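# Place the cheese cube in the tray gently

## Task

Move the cheese cube into the tray, taking care not to crush or deform it.

## Robot and tools

Robot: two six-joint arms, left_arm and right_arm, each with a parallel two-finger gripper. In every row and every per-joint list the joints come in this order: waist, shoulder, elbow, wrist pitch, wrist yaw, wrist roll, then the gripper. Stated ranges (rad): waist -2.880..2.880, shoulder 0.000..3.142, elbow 0.000..3.019, wrist pitch -1.693..1.571, wrist yaw -1.571..1.571, wrist roll -2.094..2.094. The true end of a joint may differ from these by up to 0.084 rad.

Frames: the scene frame has its origin at table-top height, halfway between the nominal arm bases. +z points up, +x points out over the table, and left_arm sits on the +y side. Image left and right do not follow the arm names. Calibrated bases in the scene frame: left_arm at (-0.029, +0.233, +0.019) m with quat_wxyz (1, 0, 0, +0.010); right_arm at (+0.018, -0.356, +0.048) m with quat_wxyz (1, 0, 0, -0.017). Up is +z in both base frames. Each arm reports end_effector_position (m) and end_effector_quat_wxyz in its own base frame; the head cameras and the table use the scene frame. end_effector_position is the point midway between the finger pads, about 1 cm short of the tips. The fingers point along the gripper's +z axis and close along its y axis. Reported hand poses can be off by a few cm, more when the arm reaches far.

execute_actions(actions, cameras): actions is a list of actions. Each action is a list of 1 to 15 rows, and each row runs for one 1/30 s step. If an action has fewer than 15 rows, its last row repeats until 15 steps are done, so one action lasts 0.5 s. A row is a single list of 14 numbers in [-1, 1] covering both arms: left_arm's six joint values and its opening, then right_arm's six and its opening. The joint values are offsets, scaled so that 1.0 equals 2.811 rad for waist and shoulder, 2.53 for elbow, 2.575 for wrist pitch, 8.12 for wrist yaw and 9.528 for wrist roll. Every row in an action is measured from the Joint targets as they stood when that action began, not from the previous row. Sending the same offset again in a later action therefore moves the arm further. To hold an arm where it is, give 0 for its joints. The opening is absolute, not an offset: +1 fully open, -1 closed. Writing 0 commands half open, so to keep a gripper unchanged, repeat its current command. An action is rejected for both arms if it would carry a joint more than 0.084 rad beyond its range. An empty actions list just returns the current state and images. cameras picks the images to return: leave it out or use ["all"] for every camera, [] for none. Valid names are cam_head_left, cam_head_right, cam_left_wrist and cam_right_wrist, all 672x504.

move(target, speed, blend, opening_speed, blocking, cameras): target is one 14-number row or a list of up to 15 rows, laid out as above. All rows are offsets from the same current Joint targets, not from one another. The joints follow interpolated paths, so the gripper travels along a curve, and nothing is avoided on the way. speed is the top rate in rad/s for the joint with the farthest to go, from 0.01 to 12.57, default 0.5; give one number or one per target. blend in rad rounds off corners between listed targets; the default is 0. opening_speed is how fast the grip command changes, in scale units per second, 0.2 or more. blocking=false returns after about 0.5 s while the move keeps going. The result ends with a move: line such as done, off_target, moving, held or fault, and shows limits=held if a check held back steps.

wait(seconds 0 to 10) lets the scene run with the last commands held. stop brakes a running move. zoom_image(camera, region=[x0,y0,x1,y1]) gives a closer view of a pixel box, at most 504x504, from that camera's latest image. read_manual returns the licence text only. finished_scene(scene=1) ends the scene for good.

Results: Joint positions (rad) and Joint velocities (rad/s) for each arm, each ending with the pad gap (m; 0.094 when fully open). Joint targets are what your next offsets count from. Tool commands lists the current gripper commands. grip_measured is the actual opening on the command scale. grip_effort_nm is the gripper motor effort; negative means closing, and it is not the pad force. Joint torques are in joint order, positive toward larger angles; readings for joints 3 and 4 wrap at ±28 N m. Other lines: "joint sent to its limit", "joint command not followed" (the clearance check changed targets), MOTOR HOT (85 °C) and OVER-TEMPERATURE FAULT (the arm goes limp for 30-60 s). Results from execute_actions also carry joint angles at some of the steps.

Motion limits: a target can only lead its measured angle by a fixed amount per step. If a command would move the gripper more than 110 mm away, it is scaled back. Large moves can take several actions.

Cautions: the cheese can be squashed. Open the gripper fully, centre it on the cube, and close with move using a low opening_speed (near 0.2). Stop a little below the grip_measured value seen at first touch instead of driving to -1, because going lower squeezes harder. Carry the cube low and lower it into the tray. Release by commanding an opening well above grip_measured, and only once the cube is still. Do not let anything fall off the table, and do not drop the cube from a height. Avoid fast contacts, pressing into the table, and any contact between the two arms or grippers. Limit long outstretched holds to keep motors cool. Loose objects may get an occasional small push, so check the cameras before finishing.

Each tool is called after ">>>" by a JSON object that holds its "op" and its "data".

## Session

>>> {"op": "execute_actions", "data": {"actions": []}}

Scene clock: 0.00 s.
left_arm: end_effector_position=(+0.4545, +0.0730, +0.3522) grip_measured=+1.000 grip_effort_nm=n/a end_effector_quat_wxyz=(+0.146, -0.335, +0.909, +0.201) | right_arm: end_effector_position=(+0.7970, +0.4650, +0.2422) grip_measured=+1.000 grip_effort_nm=n/a end_effector_quat_wxyz=(+0.557, -0.393, +0.654, +0.329)
Joint positions: left_arm=[-0.014 1.452 1.614 -1.591 -0.483 -0.685 0.094] | right_arm=[0.416 2.343 2.162 -0.027 -0.649 -0.135 0.094]
Joint velocities: within noise
Joint torques (N m): no reading
Heat: left arm: hottest waist 26 °C; right arm: hottest shoulder 28 °C.
Joint targets: left_arm=[-0.014 1.456 1.637 -1.590 -0.483 -0.685] | right_arm=[0.416 2.355 2.188 -0.024 -0.649 -0.135]
Tool commands: left_gripper/opening=+1.0 right_gripper/opening=+1.0

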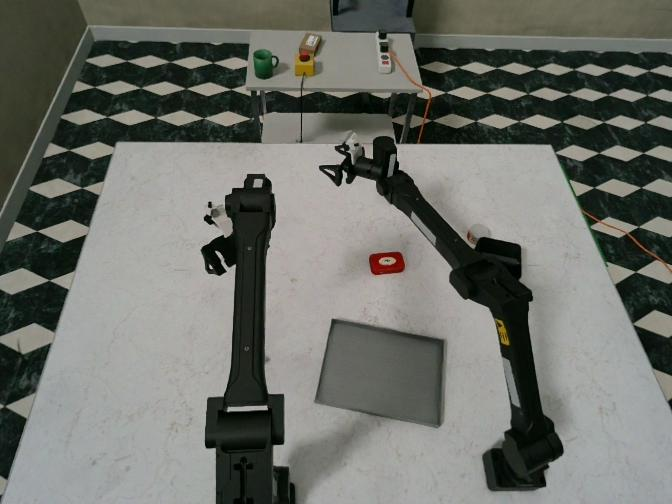

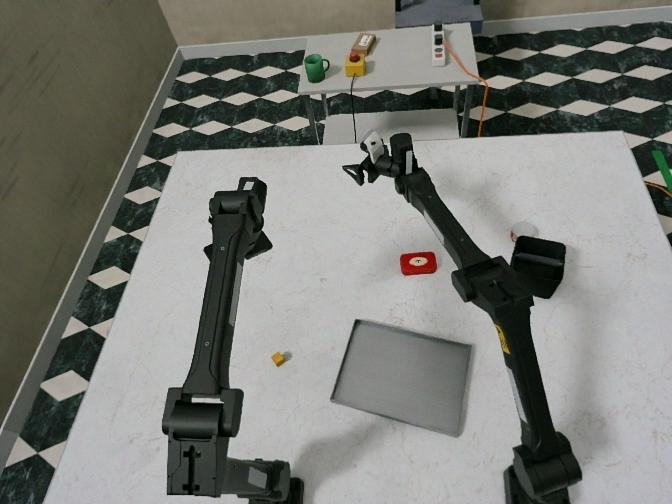

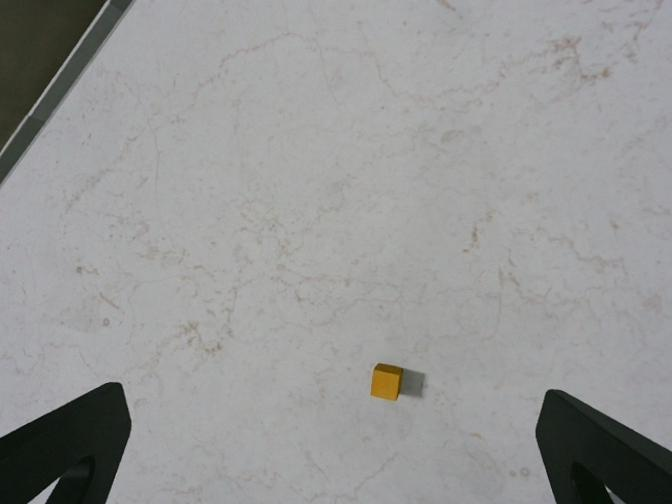

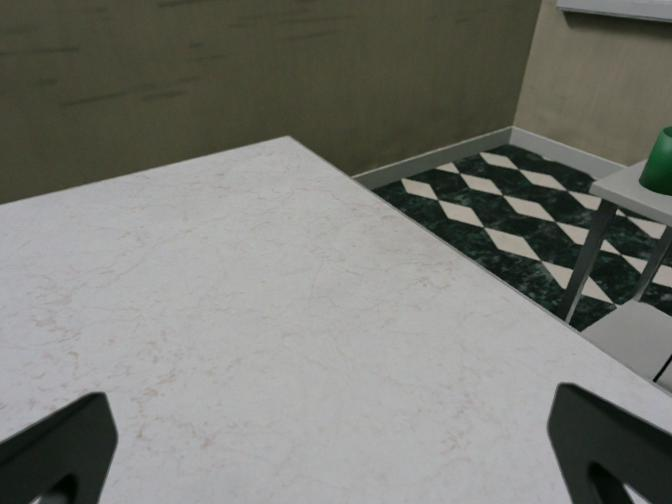

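>>> {"op": "move", "data": {"target": [0.0404,-0.0338,-0.283,0.1856,0.0595,0.0173,1,0,0,0,0,0,0,1], "speed": 0.7}}

Scene clock: 41.03 s.
left_arm: end_effector_position=(+0.3512, +0.0317, +0.0994) grip_measured=+1.000 grip_effort_nm=0.061 end_effector_quat_wxyz=(-0.005, -0.305, +0.952, +0.002) | right_arm: end_effector_position=(+0.7970, +0.4650, +0.2422) grip_measured=+1.000 grip_effort_nm=-0.027 end_effector_quat_wxyz=(+0.557, -0.393, +0.654, +0.329)
Joint positions: left_arm=[0.091 1.371 0.91 -1.121 -0.001 -0.53 0.094] | right_arm=[0.416 2.343 2.162 -0.027 -0.649 -0.135 0.094]
Joint velocities: within noise
Joint torques (N m): left_arm=[2.02 -8.94 9.61 0.8 -0.03 0.07] | right_arm=[1.44 -22.83 12.45 1.95 -0.03 -0.14]
Heat: left arm: hottest elbow 27 °C; right arm: hottest shoulder 36 °C.
Joint targets: left_arm=[0.100 1.361 0.921 -1.112 0.001 -0.520] | right_arm=[0.416 2.355 2.188 -0.024 -0.649 -0.135]
move: done

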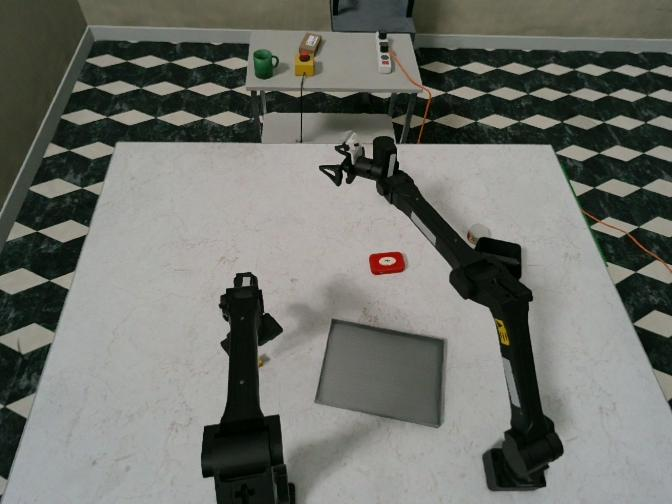

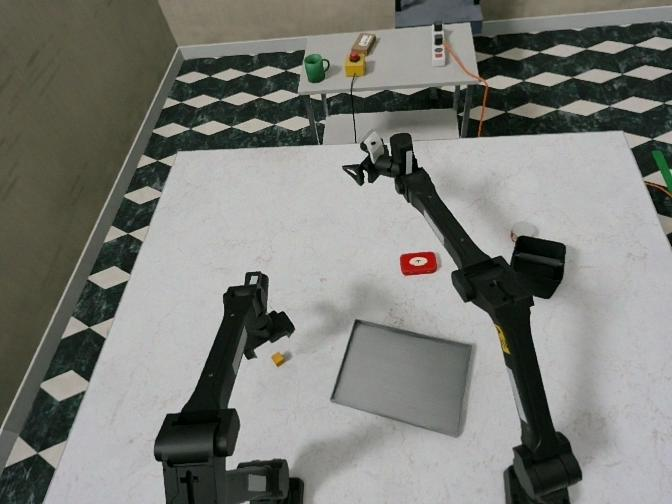

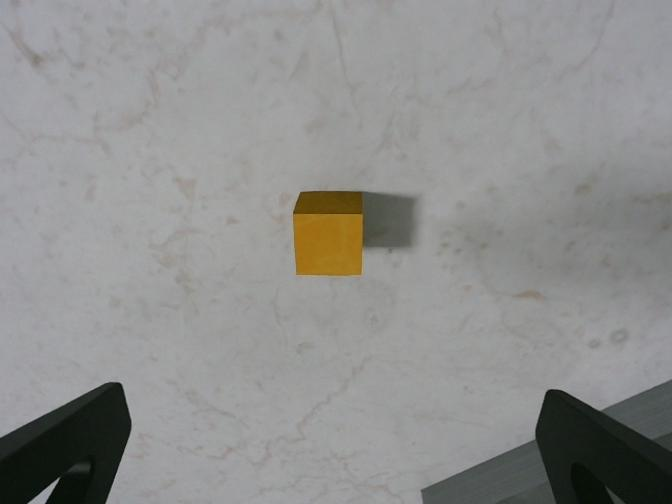

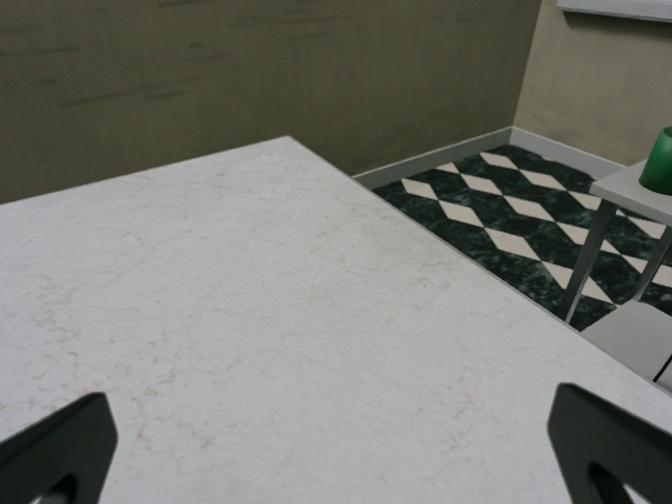

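>>> {"op": "move", "data": {"target": [0.0036,0.0626,-0.0549,0.1223,0,0.001,1,0,0,0,0,0,0,1], "speed": 0.25, "cameras": ["cam_left_wrist"]}}

Scene clock: 72.93 s.
left_arm: end_effector_position=(+0.3566, +0.0350, +0.0071) grip_measured=+1.000 grip_effort_nm=0.051 end_effector_quat_wxyz=(+0.010, -0.304, +0.953, -0.001) | right_arm: end_effector_position=(+0.7970, +0.4650, +0.2422) grip_measured=+1.000 grip_effort_nm=-0.027 end_effector_quat_wxyz=(+0.557, -0.393, +0.654, +0.329)
Joint positions: left_arm=[0.099 1.526 0.781 -0.806 -0.001 -0.52 0.094] | right_arm=[0.416 2.343 2.162 -0.027 -0.649 -0.135 0.094]
Joint velocities: within noise
Joint torques (N m): left_arm=[2.37 -8.47 7.17 0.98 -0.04 0.06] | right_arm=[1.73 -23.47 12.45 2.07 -0.04 -0.11]
Heat: left arm: hottest elbow 29 °C; right arm: hottest shoulder 38 °C.
Joint targets: left_arm=[0.110 1.537 0.782 -0.797 0.000 -0.510] | right_arm=[0.416 2.355 2.188 -0.024 -0.649 -0.135]
move: done
Images, in order (width x height): cam_left_wrist 672x504.

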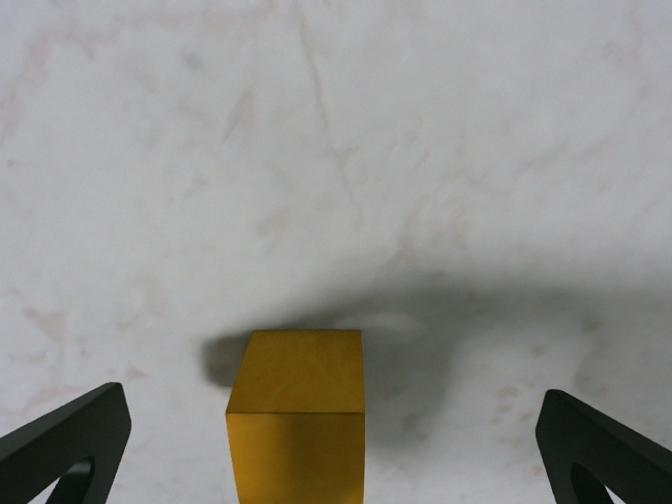

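>>> {"op": "move", "data": {"target": [0.0033,0.0043,-0.0055,0.0039,0,0.001,1,0,0,0,0,0,0,1], "speed": 0.25, "cameras": ["cam_left_wrist"]}}

Scene clock: 102.87 s.
left_arm: end_effector_position=(+0.3519, +0.0381, +0.0013) grip_measured=+1.000 grip_effort_nm=0.056 end_effector_quat_wxyz=(+0.005, -0.305, +0.952, +0.000) | right_arm: end_effector_position=(+0.7970, +0.4650, +0.2422) grip_measured=+1.000 grip_effort_nm=-0.032 end_effector_quat_wxyz=(+0.557, -0.393, +0.654, +0.329)
Joint positions: left_arm=[0.108 1.534 0.769 -0.796 -0.001 -0.51 0.094] | right_arm=[0.416 2.343 2.162 -0.027 -0.649 -0.135 0.094]
Joint velocities: within noise
Joint torques (N m): left_arm=[2.26 -7.82 6.87 0.98 -0.05 0.06] | right_arm=[1.61 -23.12 12.46 2 -0.05 -0.15]
Heat: left arm: hottest elbow 28 °C; right arm: hottest shoulder 39 °C.
Joint targets: left_arm=[0.119 1.549 0.768 -0.787 0.000 -0.501] | right_arm=[0.416 2.355 2.188 -0.024 -0.649 -0.135]
move: done
Images, in order (width x height): cam_left_wrist 672x504.

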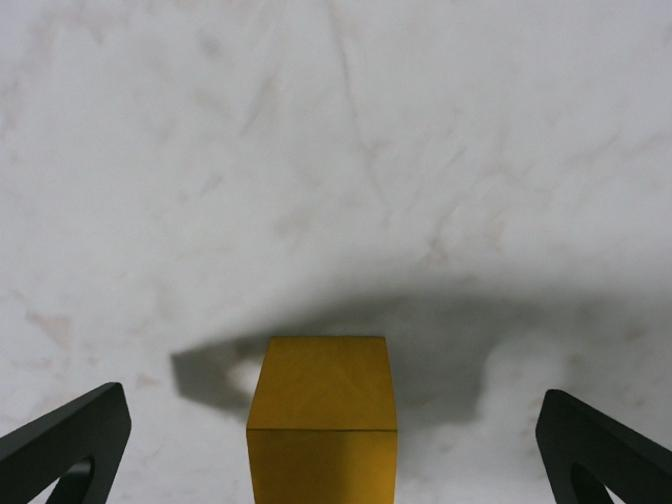

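>>> {"op": "move", "data": {"target": [[0,0.0016,-0.0026,0,0,0,1,0,0,0,0,0,0,1],[0,0.0016,-0.0026,0,0,0,-0.35,0,0,0,0,0,0,1]], "speed": 0.25, "opening_speed": 0.5, "cameras": ["cam_left_wrist"]}}

>>> {"op": "move", "data": {"target": [0,0,0,0,0,0,-0.43,0,0,0,0,0,0,1], "opening_speed": 0.2, "cameras": ["cam_left_wrist"]}}

Scene clock: 123.10 s.
left_arm: end_effector_position=(+0.3485, +0.0377, -0.0016) grip_measured=-0.349 grip_effort_nm=-0.017 end_effector_quat_wxyz=(+0.001, -0.304, +0.953, +0.000) | right_arm: end_effector_position=(+0.7970, +0.4650, +0.2422) grip_measured=+1.000 grip_effort_nm=-0.032 end_effector_quat_wxyz=(+0.557, -0.393, +0.654, +0.329)
Joint positions: left_arm=[0.108 1.537 0.763 -0.795 -0.001 -0.51 0.031] | right_arm=[0.416 2.343 2.162 -0.027 -0.649 -0.135 0.094]
Joint velocities: within noise
Joint torques (N m): left_arm=[2.32 -7.77 6.76 0.88 -0.06 0.06] | right_arm=[1.55 -23.18 12.29 2 -0.06 -0.15]
Heat: left arm: hottest elbow 28 °C; right arm: hottest shoulder 40 °C.
Joint targets: left_arm=[0.119 1.554 0.761 -0.787 0.001 -0.501] | right_arm=[0.416 2.355 2.188 -0.024 -0.649 -0.135]
move: done
Images, in order (width x height): cam_left_wrist 672x504.

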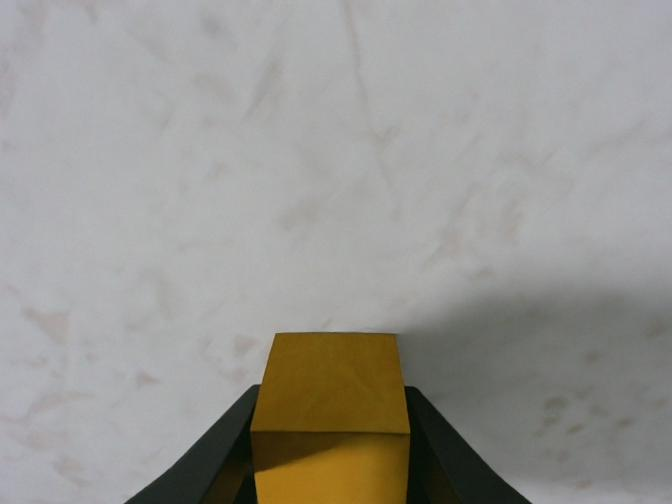

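Scene clock: 123.70 s.
left_arm: end_effector_position=(+0.3485, +0.0377, -0.0016) grip_measured=-0.426 grip_effort_nm=-0.134 end_effector_quat_wxyz=(+0.001, -0.304, +0.953, +0.000) | right_arm: end_effector_position=(+0.7970, +0.4650, +0.2422) grip_measured=+1.000 grip_effort_nm=-0.027 end_effector_quat_wxyz=(+0.557, -0.393, +0.654, +0.329)
Joint positions: left_arm=[0.108 1.537 0.763 -0.795 -0.001 -0.51 0.027] | right_arm=[0.416 2.343 2.162 -0.027 -0.649 -0.135 0.094]
Joint velocities: within noise
Joint torques (N m): left_arm=[1.9 -7.82 6.71 0.92 -0.06 0.06] | right_arm=[1.55 -23.06 12.37 1.98 -0.01 -0.13]
Heat: left arm: hottest elbow 28 °C; right arm: hottest shoulder 40 °C.
Joint targets: left_arm=[0.119 1.554 0.761 -0.787 0.000 -0.501] | right_arm=[0.416 2.355 2.188 -0.024 -0.649 -0.135]
move: done
Images, in order (width x height): cam_left_wrist 672x504.

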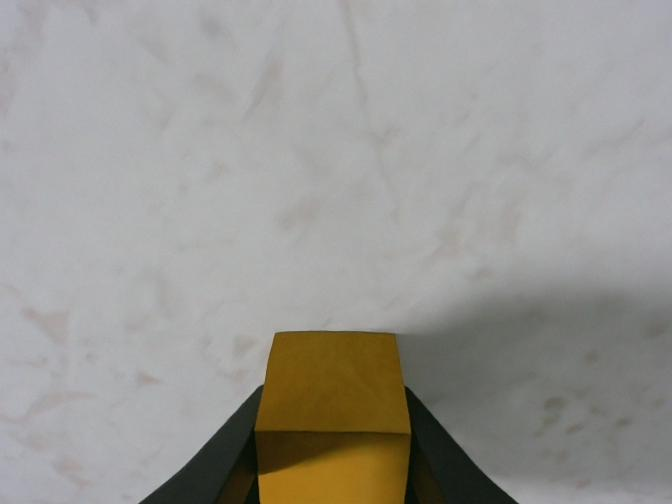

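>>> {"op": "move", "data": {"target": [0,0,0,0,0,0,-0.45,0,0,0,0,0,0,1], "opening_speed": 0.2, "cameras": ["cam_left_wrist"]}}

Scene clock: 129.77 s.
left_arm: end_effector_position=(+0.3485, +0.0376, -0.0016) grip_measured=-0.445 grip_effort_nm=-0.222 end_effector_quat_wxyz=(+0.001, -0.304, +0.953, +0.000) | right_arm: end_effector_position=(+0.7970, +0.4650, +0.2422) grip_measured=+1.000 grip_effort_nm=-0.027 end_effector_quat_wxyz=(+0.557, -0.393, +0.654, +0.329)
Joint positions: left_arm=[0.108 1.537 0.763 -0.795 -0.001 -0.51 0.026] | right_arm=[0.416 2.343 2.162 -0.027 -0.649 -0.135 0.094]
Joint velocities: within noise
Joint torques (N m): left_arm=[2.43 -8 6.74 0.91 -0.06 0.08] | right_arm=[1.44 -23.36 12.41 1.99 -0.05 -0.13]
Heat: left arm: hottest elbow 28 °C; right arm: hottest shoulder 40 °C.
Joint targets: left_arm=[0.119 1.554 0.761 -0.787 0.000 -0.501] | right_arm=[0.416 2.355 2.188 -0.024 -0.649 -0.135]
move: done
Images, in order (width x height): cam_left_wrist 672x504.

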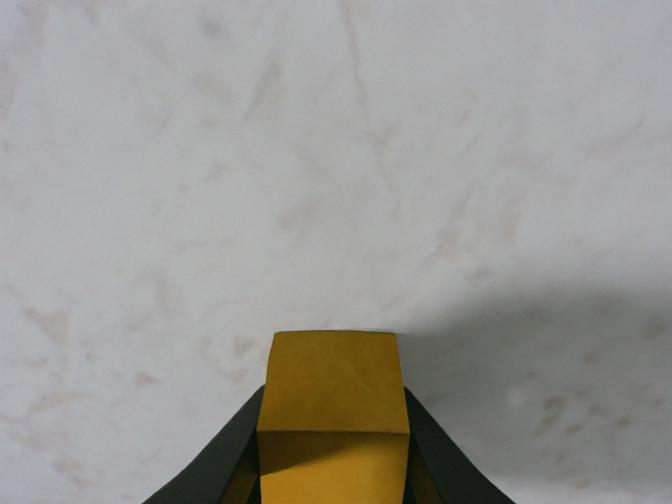

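>>> {"op": "move", "data": {"target": [0,-0.0687,0.0632,-0.1262,0,0,-0.45,0,0,0,0,0,0,1], "speed": 0.3}}

Scene clock: 142.80 s.
left_arm: end_effector_position=(+0.3446, +0.0372, +0.0937) grip_measured=-0.445 grip_effort_nm=-0.203 end_effector_quat_wxyz=(-0.006, -0.304, +0.953, +0.001) | right_arm: end_effector_position=(+0.7970, +0.4650, +0.2422) grip_measured=+1.000 grip_effort_nm=-0.032 end_effector_quat_wxyz=(+0.557, -0.393, +0.654, +0.329)
Joint positions: left_arm=[0.108 1.363 0.886 -1.105 -0.001 -0.509 0.026] | right_arm=[0.416 2.343 2.162 -0.027 -0.649 -0.135 0.094]
Joint velocities: within noise
Joint torques (N m): left_arm=[2.14 -7.88 11.75 0.28 -0.07 0.07] | right_arm=[0.97 -23.41 12.4 1.92 -0.05 -0.13]
Heat: left arm: hottest elbow 28 °C; right arm: hottest shoulder 41 °C.
Joint targets: left_arm=[0.119 1.361 0.921 -1.112 0.000 -0.501] | right_arm=[0.416 2.355 2.188 -0.024 -0.649 -0.135]
move: done

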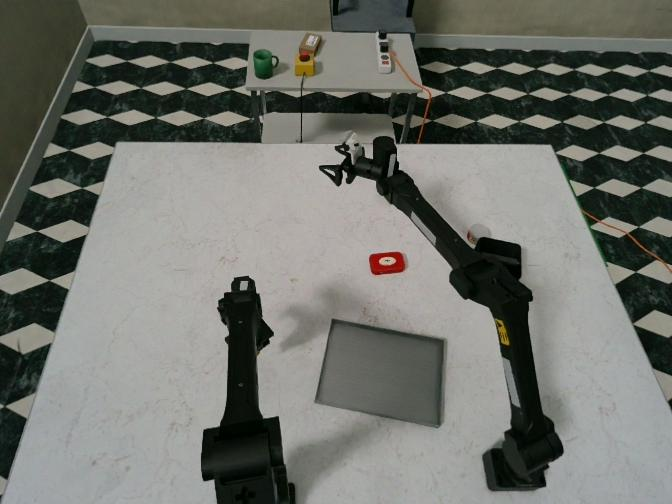

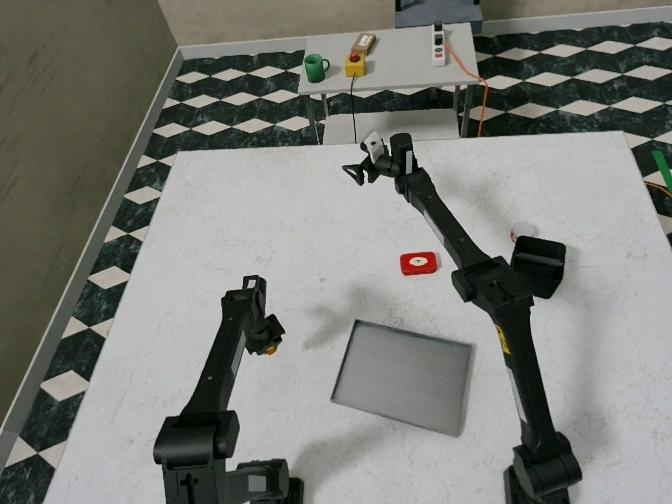

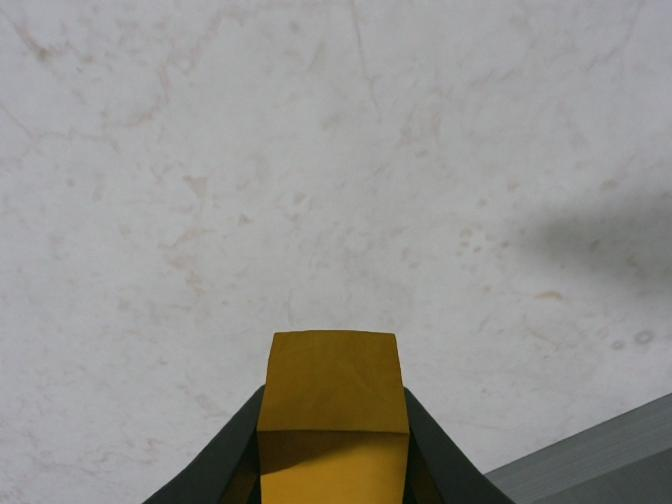

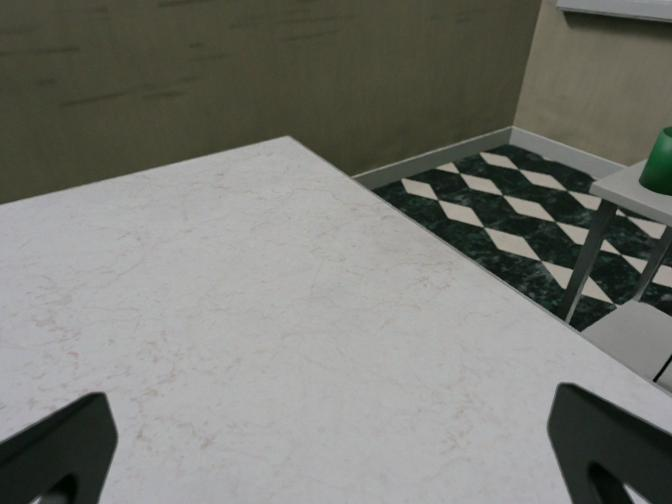

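>>> {"op": "move", "data": {"target": [-0.2753,0.0381,0.0364,0.0054,0,0,-0.45,0,0,0,0,0,0,1], "speed": 0.5}}

Scene clock: 171.70 s.
left_arm: end_effector_position=(+0.3003, -0.2331, +0.0924) grip_measured=-0.445 grip_effort_nm=-0.222 end_effector_quat_wxyz=(-0.006, +0.075, +0.997, +0.004) | right_arm: end_effector_position=(+0.7970, +0.4650, +0.2422) grip_measured=+1.000 grip_effort_nm=-0.032 end_effector_quat_wxyz=(+0.557, -0.393, +0.654, +0.329)
Joint positions: left_arm=[-0.659 1.453 0.973 -1.105 0.001 -0.509 0.026] | right_arm=[0.416 2.343 2.162 -0.027 -0.649 -0.135 0.094]
Joint velocities: within noise
Joint torques (N m): left_arm=[1.55 -8.53 12.16 0.85 -0.11 0.07] | right_arm=[1.14 -23.36 12.41 1.92 -0.04 -0.13]
Heat: left arm: hottest elbow 28 °C; right arm: hottest shoulder 41 °C.
Joint targets: left_arm=[-0.655 1.468 1.013 -1.098 0.000 -0.501] | right_arm=[0.416 2.355 2.188 -0.024 -0.649 -0.135]
move: off_target (left_arm); left_arm: the elbow is farthest, 0.040 rad from its target

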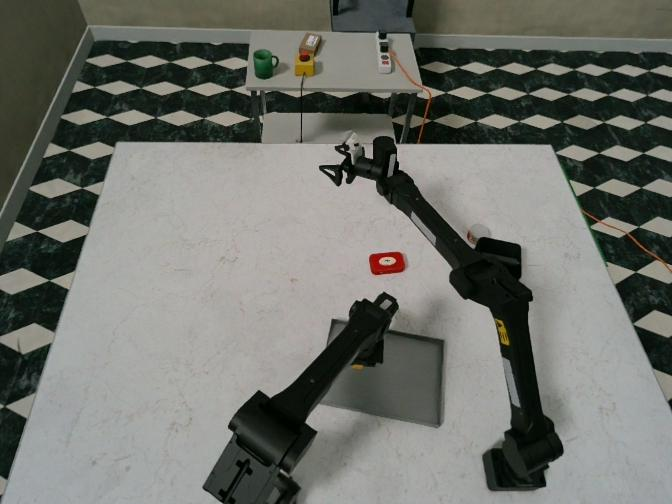

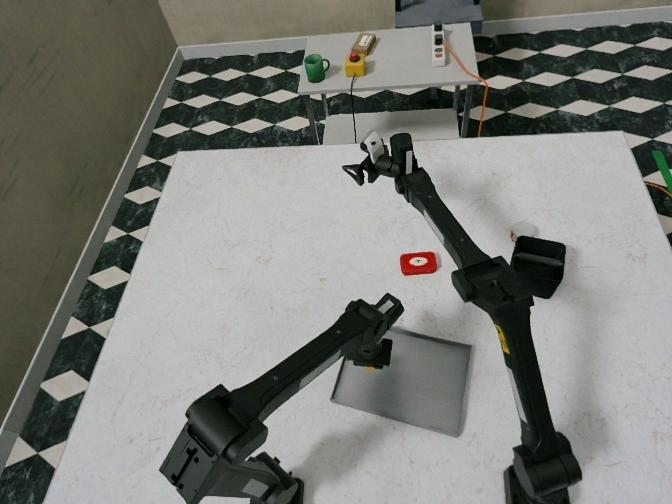

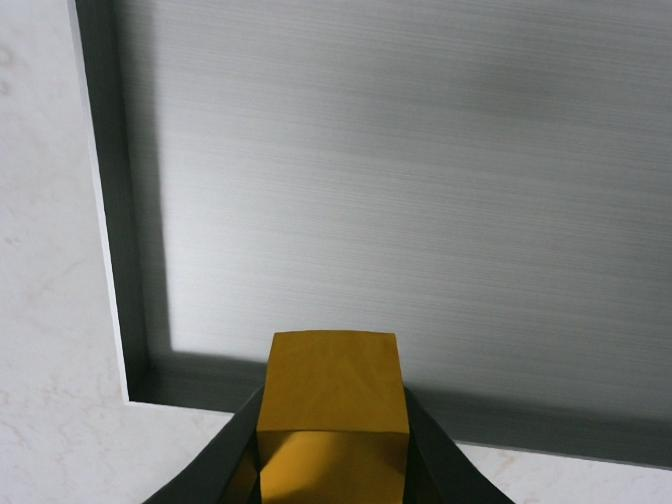

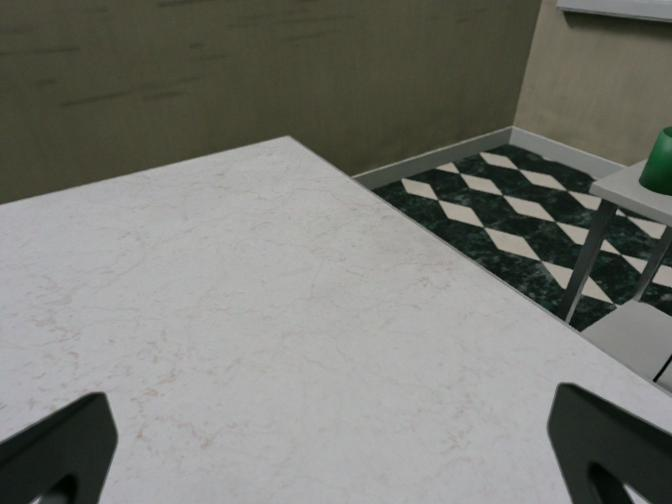

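>>> {"op": "move", "data": {"target": [0,0.0466,-0.0617,0.1029,0,0,-0.45,0,0,0,0,0,0,1], "speed": 0.25}}

Scene clock: 196.07 s.
left_arm: end_effector_position=(+0.2995, -0.2325, +0.0065) grip_measured=-0.445 grip_effort_nm=-0.212 end_effector_quat_wxyz=(-0.002, +0.075, +0.997, +0.001) | right_arm: end_effector_position=(+0.7970, +0.4650, +0.2422) grip_measured=+1.000 grip_effort_nm=-0.032 end_effector_quat_wxyz=(+0.557, -0.393, +0.654, +0.329)
Joint positions: left_arm=[-0.659 1.588 0.855 -0.842 0.001 -0.509 0.026] | right_arm=[0.416 2.343 2.162 -0.027 -0.649 -0.135 0.094]
Joint velocities: within noise
Joint torques (N m): left_arm=[1.85 -9.64 7.38 0.94 -0.14 0.07] | right_arm=[1.2 -22.89 12.41 2.06 -0.04 -0.13]
Heat: left arm: hottest elbow 30 °C; right arm: hottest shoulder 41 °C.
Joint targets: left_arm=[-0.655 1.599 0.857 -0.833 0.000 -0.501] | right_arm=[0.416 2.355 2.188 -0.024 -0.649 -0.135]
move: done

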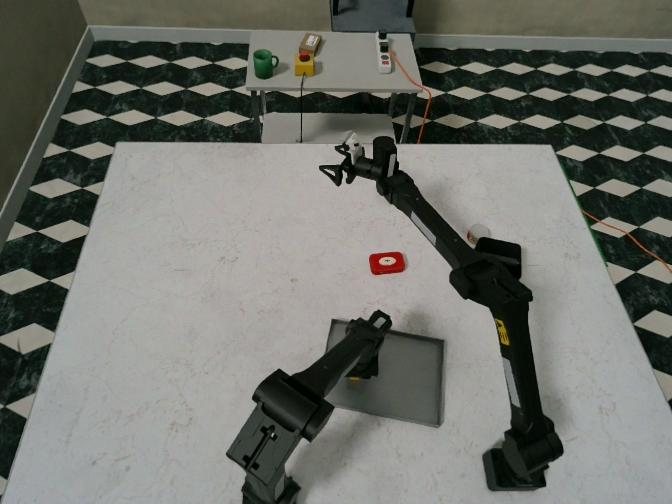

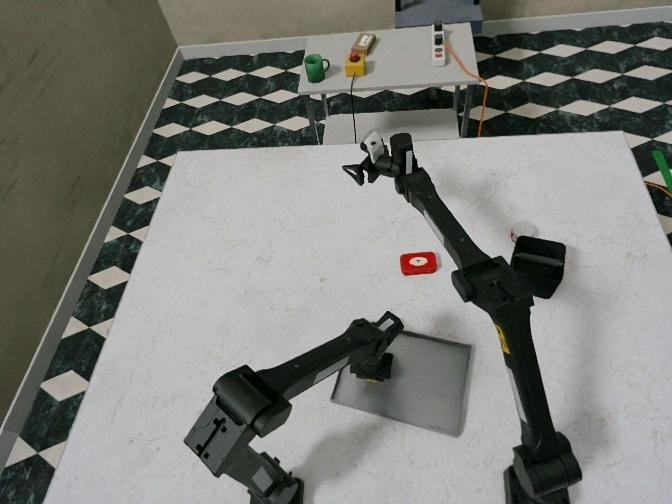

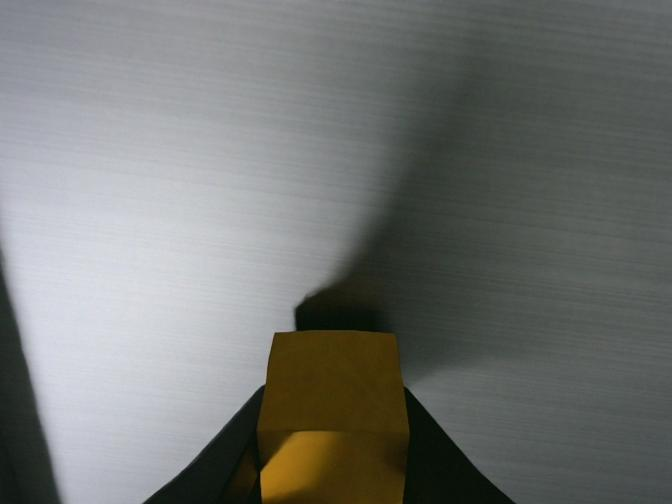

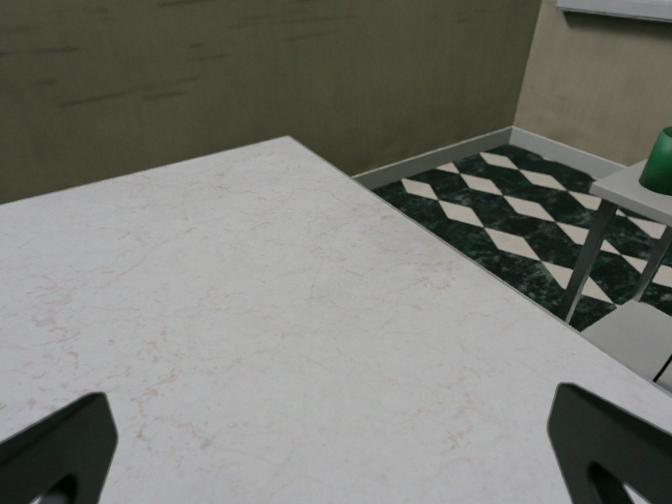

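>>> {"op": "move", "data": {"target": [0,0.0032,0,0.0033,0,0,-0.45,0,0,0,0,0,0,1], "speed": 0.1, "cameras": ["cam_left_wrist"]}}

Scene clock: 204.43 s.
left_arm: end_effector_position=(+0.3009, -0.2335, +0.0057) grip_measured=-0.445 grip_effort_nm=-0.217 end_effector_quat_wxyz=(+0.001, +0.075, +0.997, -0.001) | right_arm: end_effector_position=(+0.7970, +0.4650, +0.2422) grip_measured=+1.000 grip_effort_nm=-0.032 end_effector_quat_wxyz=(+0.557, -0.393, +0.654, +0.329)
Joint positions: left_arm=[-0.659 1.591 0.855 -0.834 0.001 -0.509 0.026] | right_arm=[0.416 2.343 2.162 -0.027 -0.649 -0.135 0.094]
Joint velocities: within noise
Joint torques (N m): left_arm=[1.61 -9.11 7.41 0.9 -0.13 0.07] | right_arm=[1.61 -22.71 12.37 1.95 -0.04 -0.14]
Heat: left arm: hottest elbow 30 °C; right arm: hottest shoulder 41 °C.
Joint targets: left_arm=[-0.655 1.608 0.857 -0.825 0.000 -0.501] | right_arm=[0.416 2.355 2.188 -0.024 -0.649 -0.135]
move: done
Images, in order (width x height): cam_left_wrist 672x504.

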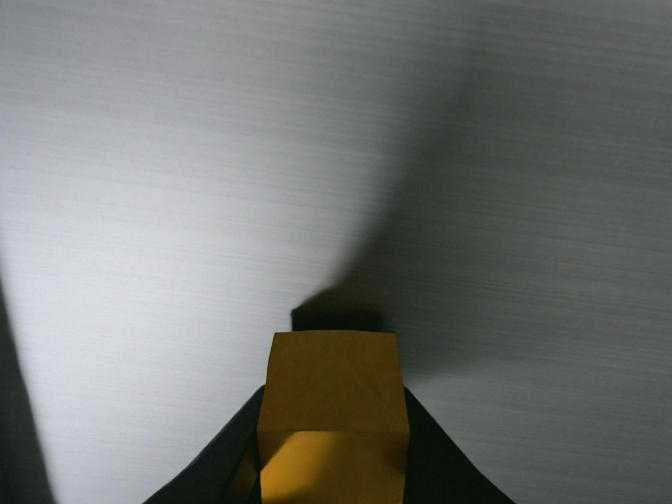

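>>> {"op": "move", "data": {"target": [0,0.002,-0.002,0,0,0,-0.45,0,0,0,0,0,0,1], "speed": 0.1, "cameras": ["cam_left_wrist"]}}

Scene clock: 210.77 s.
left_arm: end_effector_position=(+0.3005, -0.2333, +0.0036) grip_measured=-0.445 grip_effort_nm=-0.212 end_effector_quat_wxyz=(-0.001, +0.075, +0.997, +0.001) | right_arm: end_effector_position=(+0.7970, +0.4650, +0.2422) grip_measured=+1.000 grip_effort_nm=-0.032 end_effector_quat_wxyz=(+0.557, -0.393, +0.654, +0.329)
Joint positions: left_arm=[-0.659 1.596 0.855 -0.832 0.001 -0.509 0.026] | right_arm=[0.416 2.343 2.162 -0.027 -0.649 -0.135 0.094]
Joint velocities: within noise
Joint torques (N m): left_arm=[1.9 -9.05 6.87 0.88 -0.12 0.04] | right_arm=[1.9 -22.89 12.38 1.99 -0.05 -0.13]
Heat: left arm: hottest elbow 29 °C; right arm: hottest shoulder 42 °C.
Joint targets: left_arm=[-0.655 1.613 0.852 -0.825 0.000 -0.501] | right_arm=[0.416 2.355 2.188 -0.024 -0.649 -0.135]
move: done
Images, in order (width x height): cam_left_wrist 672x504.

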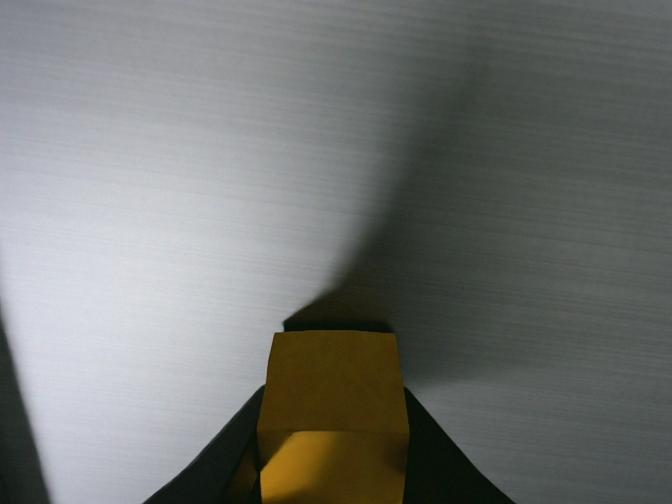

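>>> {"op": "move", "data": {"target": [0,0.0022,-0.0008,0.001,0,0,-0.45,0,0,0,0,0,0,1], "speed": 0.1, "cameras": ["cam_left_wrist"]}}

Scene clock: 219.83 s.
left_arm: end_effector_position=(+0.3000, -0.2329, +0.0017) grip_measured=-0.445 grip_effort_nm=-0.217 end_effector_quat_wxyz=(-0.003, +0.075, +0.997, +0.002) | right_arm: end_effector_position=(+0.7970, +0.4650, +0.2422) grip_measured=+1.000 grip_effort_nm=-0.032 end_effector_quat_wxyz=(+0.557, -0.393, +0.654, +0.329)
Joint positions: left_arm=[-0.659 1.601 0.854 -0.83 0.001 -0.509 0.026] | right_arm=[0.416 2.343 2.162 -0.027 -0.649 -0.135 0.094]
Joint velocities: within noise
Joint torques (N m): left_arm=[1.79 -9 6.65 0.83 -0.11 0.07] | right_arm=[1.49 -22.89 12.29 2.04 -0.05 -0.15]
Heat: left arm: hottest elbow 29 °C; right arm: hottest shoulder 42 °C.
Joint targets: left_arm=[-0.655 1.620 0.850 -0.822 0.000 -0.501] | right_arm=[0.416 2.355 2.188 -0.024 -0.649 -0.135]
move: done
Images, in order (width x height): cam_left_wrist 672x504.

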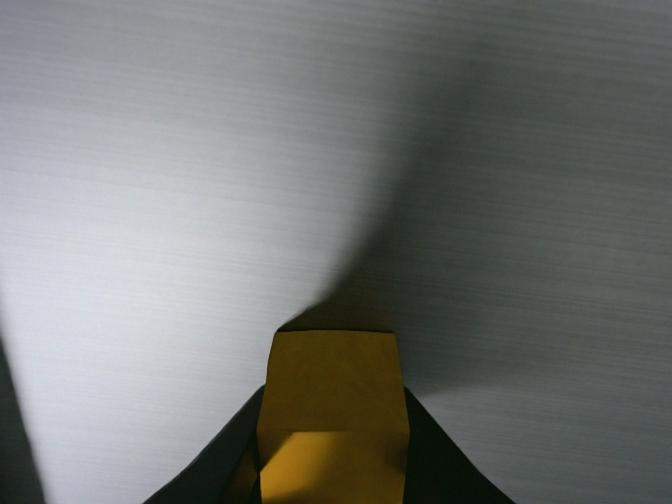

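Contact. Release slowly, then lift.

>>> {"op": "move", "data": {"target": [0,0,0,0,0,0,-0.1,0,0,0,0,0,0,1], "opening_speed": 0.3, "cameras": ["cam_left_wrist"]}}

>>> {"op": "move", "data": {"target": [0,-0.0541,0.0643,-0.1072,0,0,-0.1,0,0,0,0,0,0,1], "speed": 0.35}}

Scene clock: 227.10 s.
left_arm: end_effector_position=(+0.3000, -0.2329, +0.0015) grip_measured=-0.101 grip_effort_nm=0.129 end_effector_quat_wxyz=(-0.003, +0.075, +0.997, +0.002) | right_arm: end_effector_position=(+0.7970, +0.4650, +0.2422) grip_measured=+1.000 grip_effort_nm=-0.032 end_effector_quat_wxyz=(+0.557, -0.393, +0.654, +0.329)
Joint positions: left_arm=[-0.659 1.601 0.854 -0.83 0.001 -0.509 0.042] | right_arm=[0.416 2.343 2.162 -0.027 -0.649 -0.135 0.094]
Joint velocities: within noise
Joint torques (N m): left_arm=[1.61 -8.64 6.61 0.88 -0.13 0.07] | right_arm=[1.61 -22.71 12.48 1.98 -0.04 -0.13]
Heat: left arm: hottest elbow 29 °C; right arm: hottest shoulder 42 °C.
Joint targets: left_arm=[-0.655 1.619 0.850 -0.822 0.000 -0.501] | right_arm=[0.416 2.355 2.188 -0.024 -0.649 -0.135]
move: done
Images, in order (width x height): cam_left_wrist 672x504.

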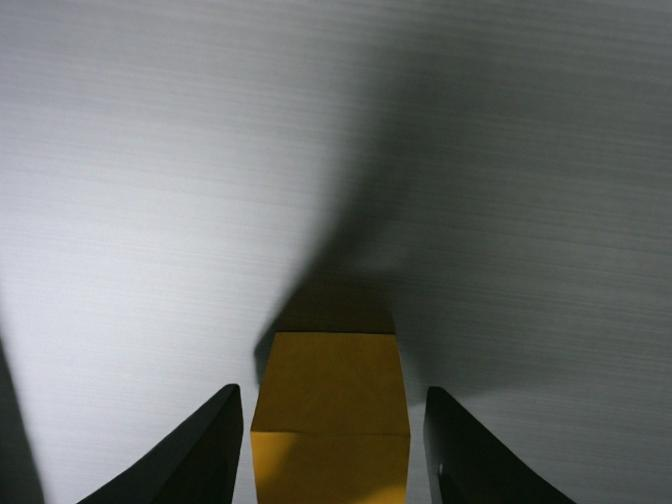

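Scene clock: 228.37 s.
left_arm: end_effector_position=(+0.3045, -0.2363, +0.0888) grip_measured=-0.101 grip_effort_nm=0.139 end_effector_quat_wxyz=(-0.004, +0.075, +0.997, +0.002) | right_arm: end_effector_position=(+0.7970, +0.4650, +0.2422) grip_measured=+1.000 grip_effort_nm=-0.032 end_effector_quat_wxyz=(+0.557, -0.393, +0.654, +0.329)
Joint positions: left_arm=[-0.659 1.468 0.979 -1.091 0.001 -0.509 0.042] | right_arm=[0.416 2.343 2.162 -0.027 -0.649 -0.135 0.094]
Joint velocities: within noise
Joint torques (N m): left_arm=[1.44 -10.11 11.51 0.32 -0.11 0.08] | right_arm=[1.49 -22.83 12.34 1.99 -0.05 -0.13]
Heat: left arm: hottest elbow 29 °C; right arm: hottest shoulder 42 °C.
Joint targets: left_arm=[-0.655 1.467 1.013 -1.098 0.000 -0.501] | right_arm=[0.416 2.355 2.188 -0.024 -0.649 -0.135]
move: done

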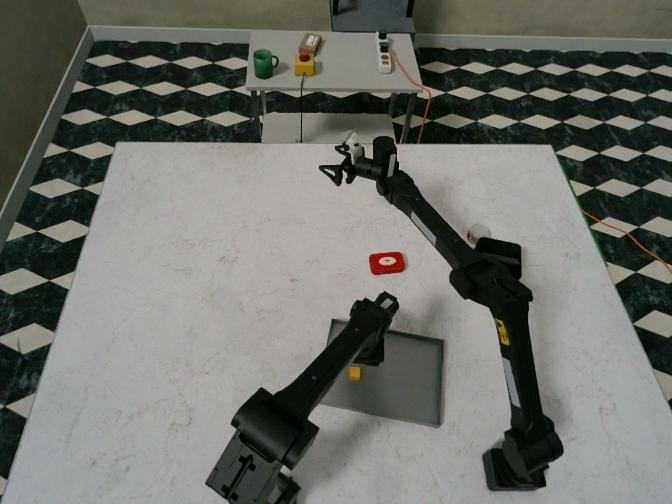

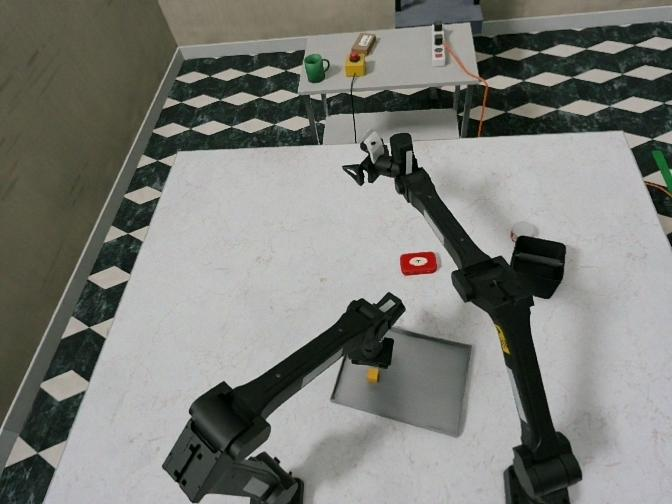

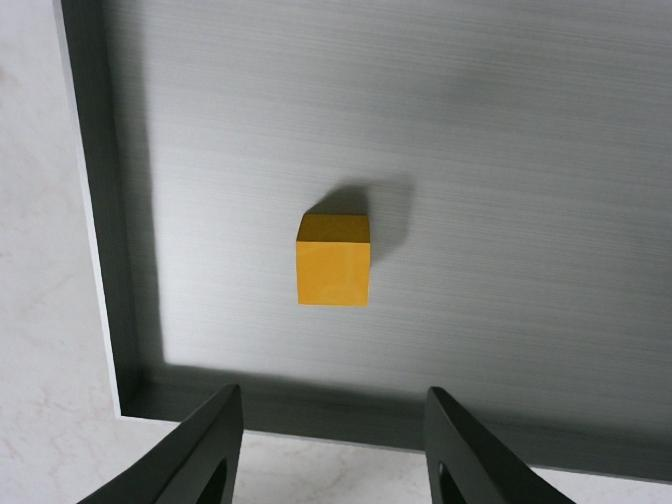

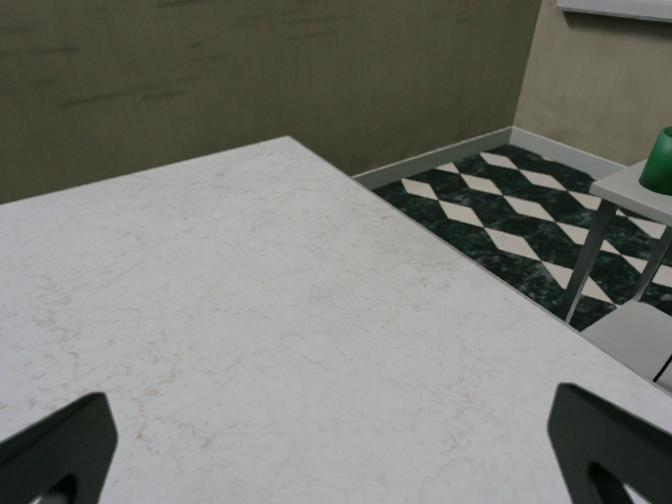

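The cube is intact in the tray.

>>> {"op": "finished_scene", "data": {}}

The scene is finished: the task was done.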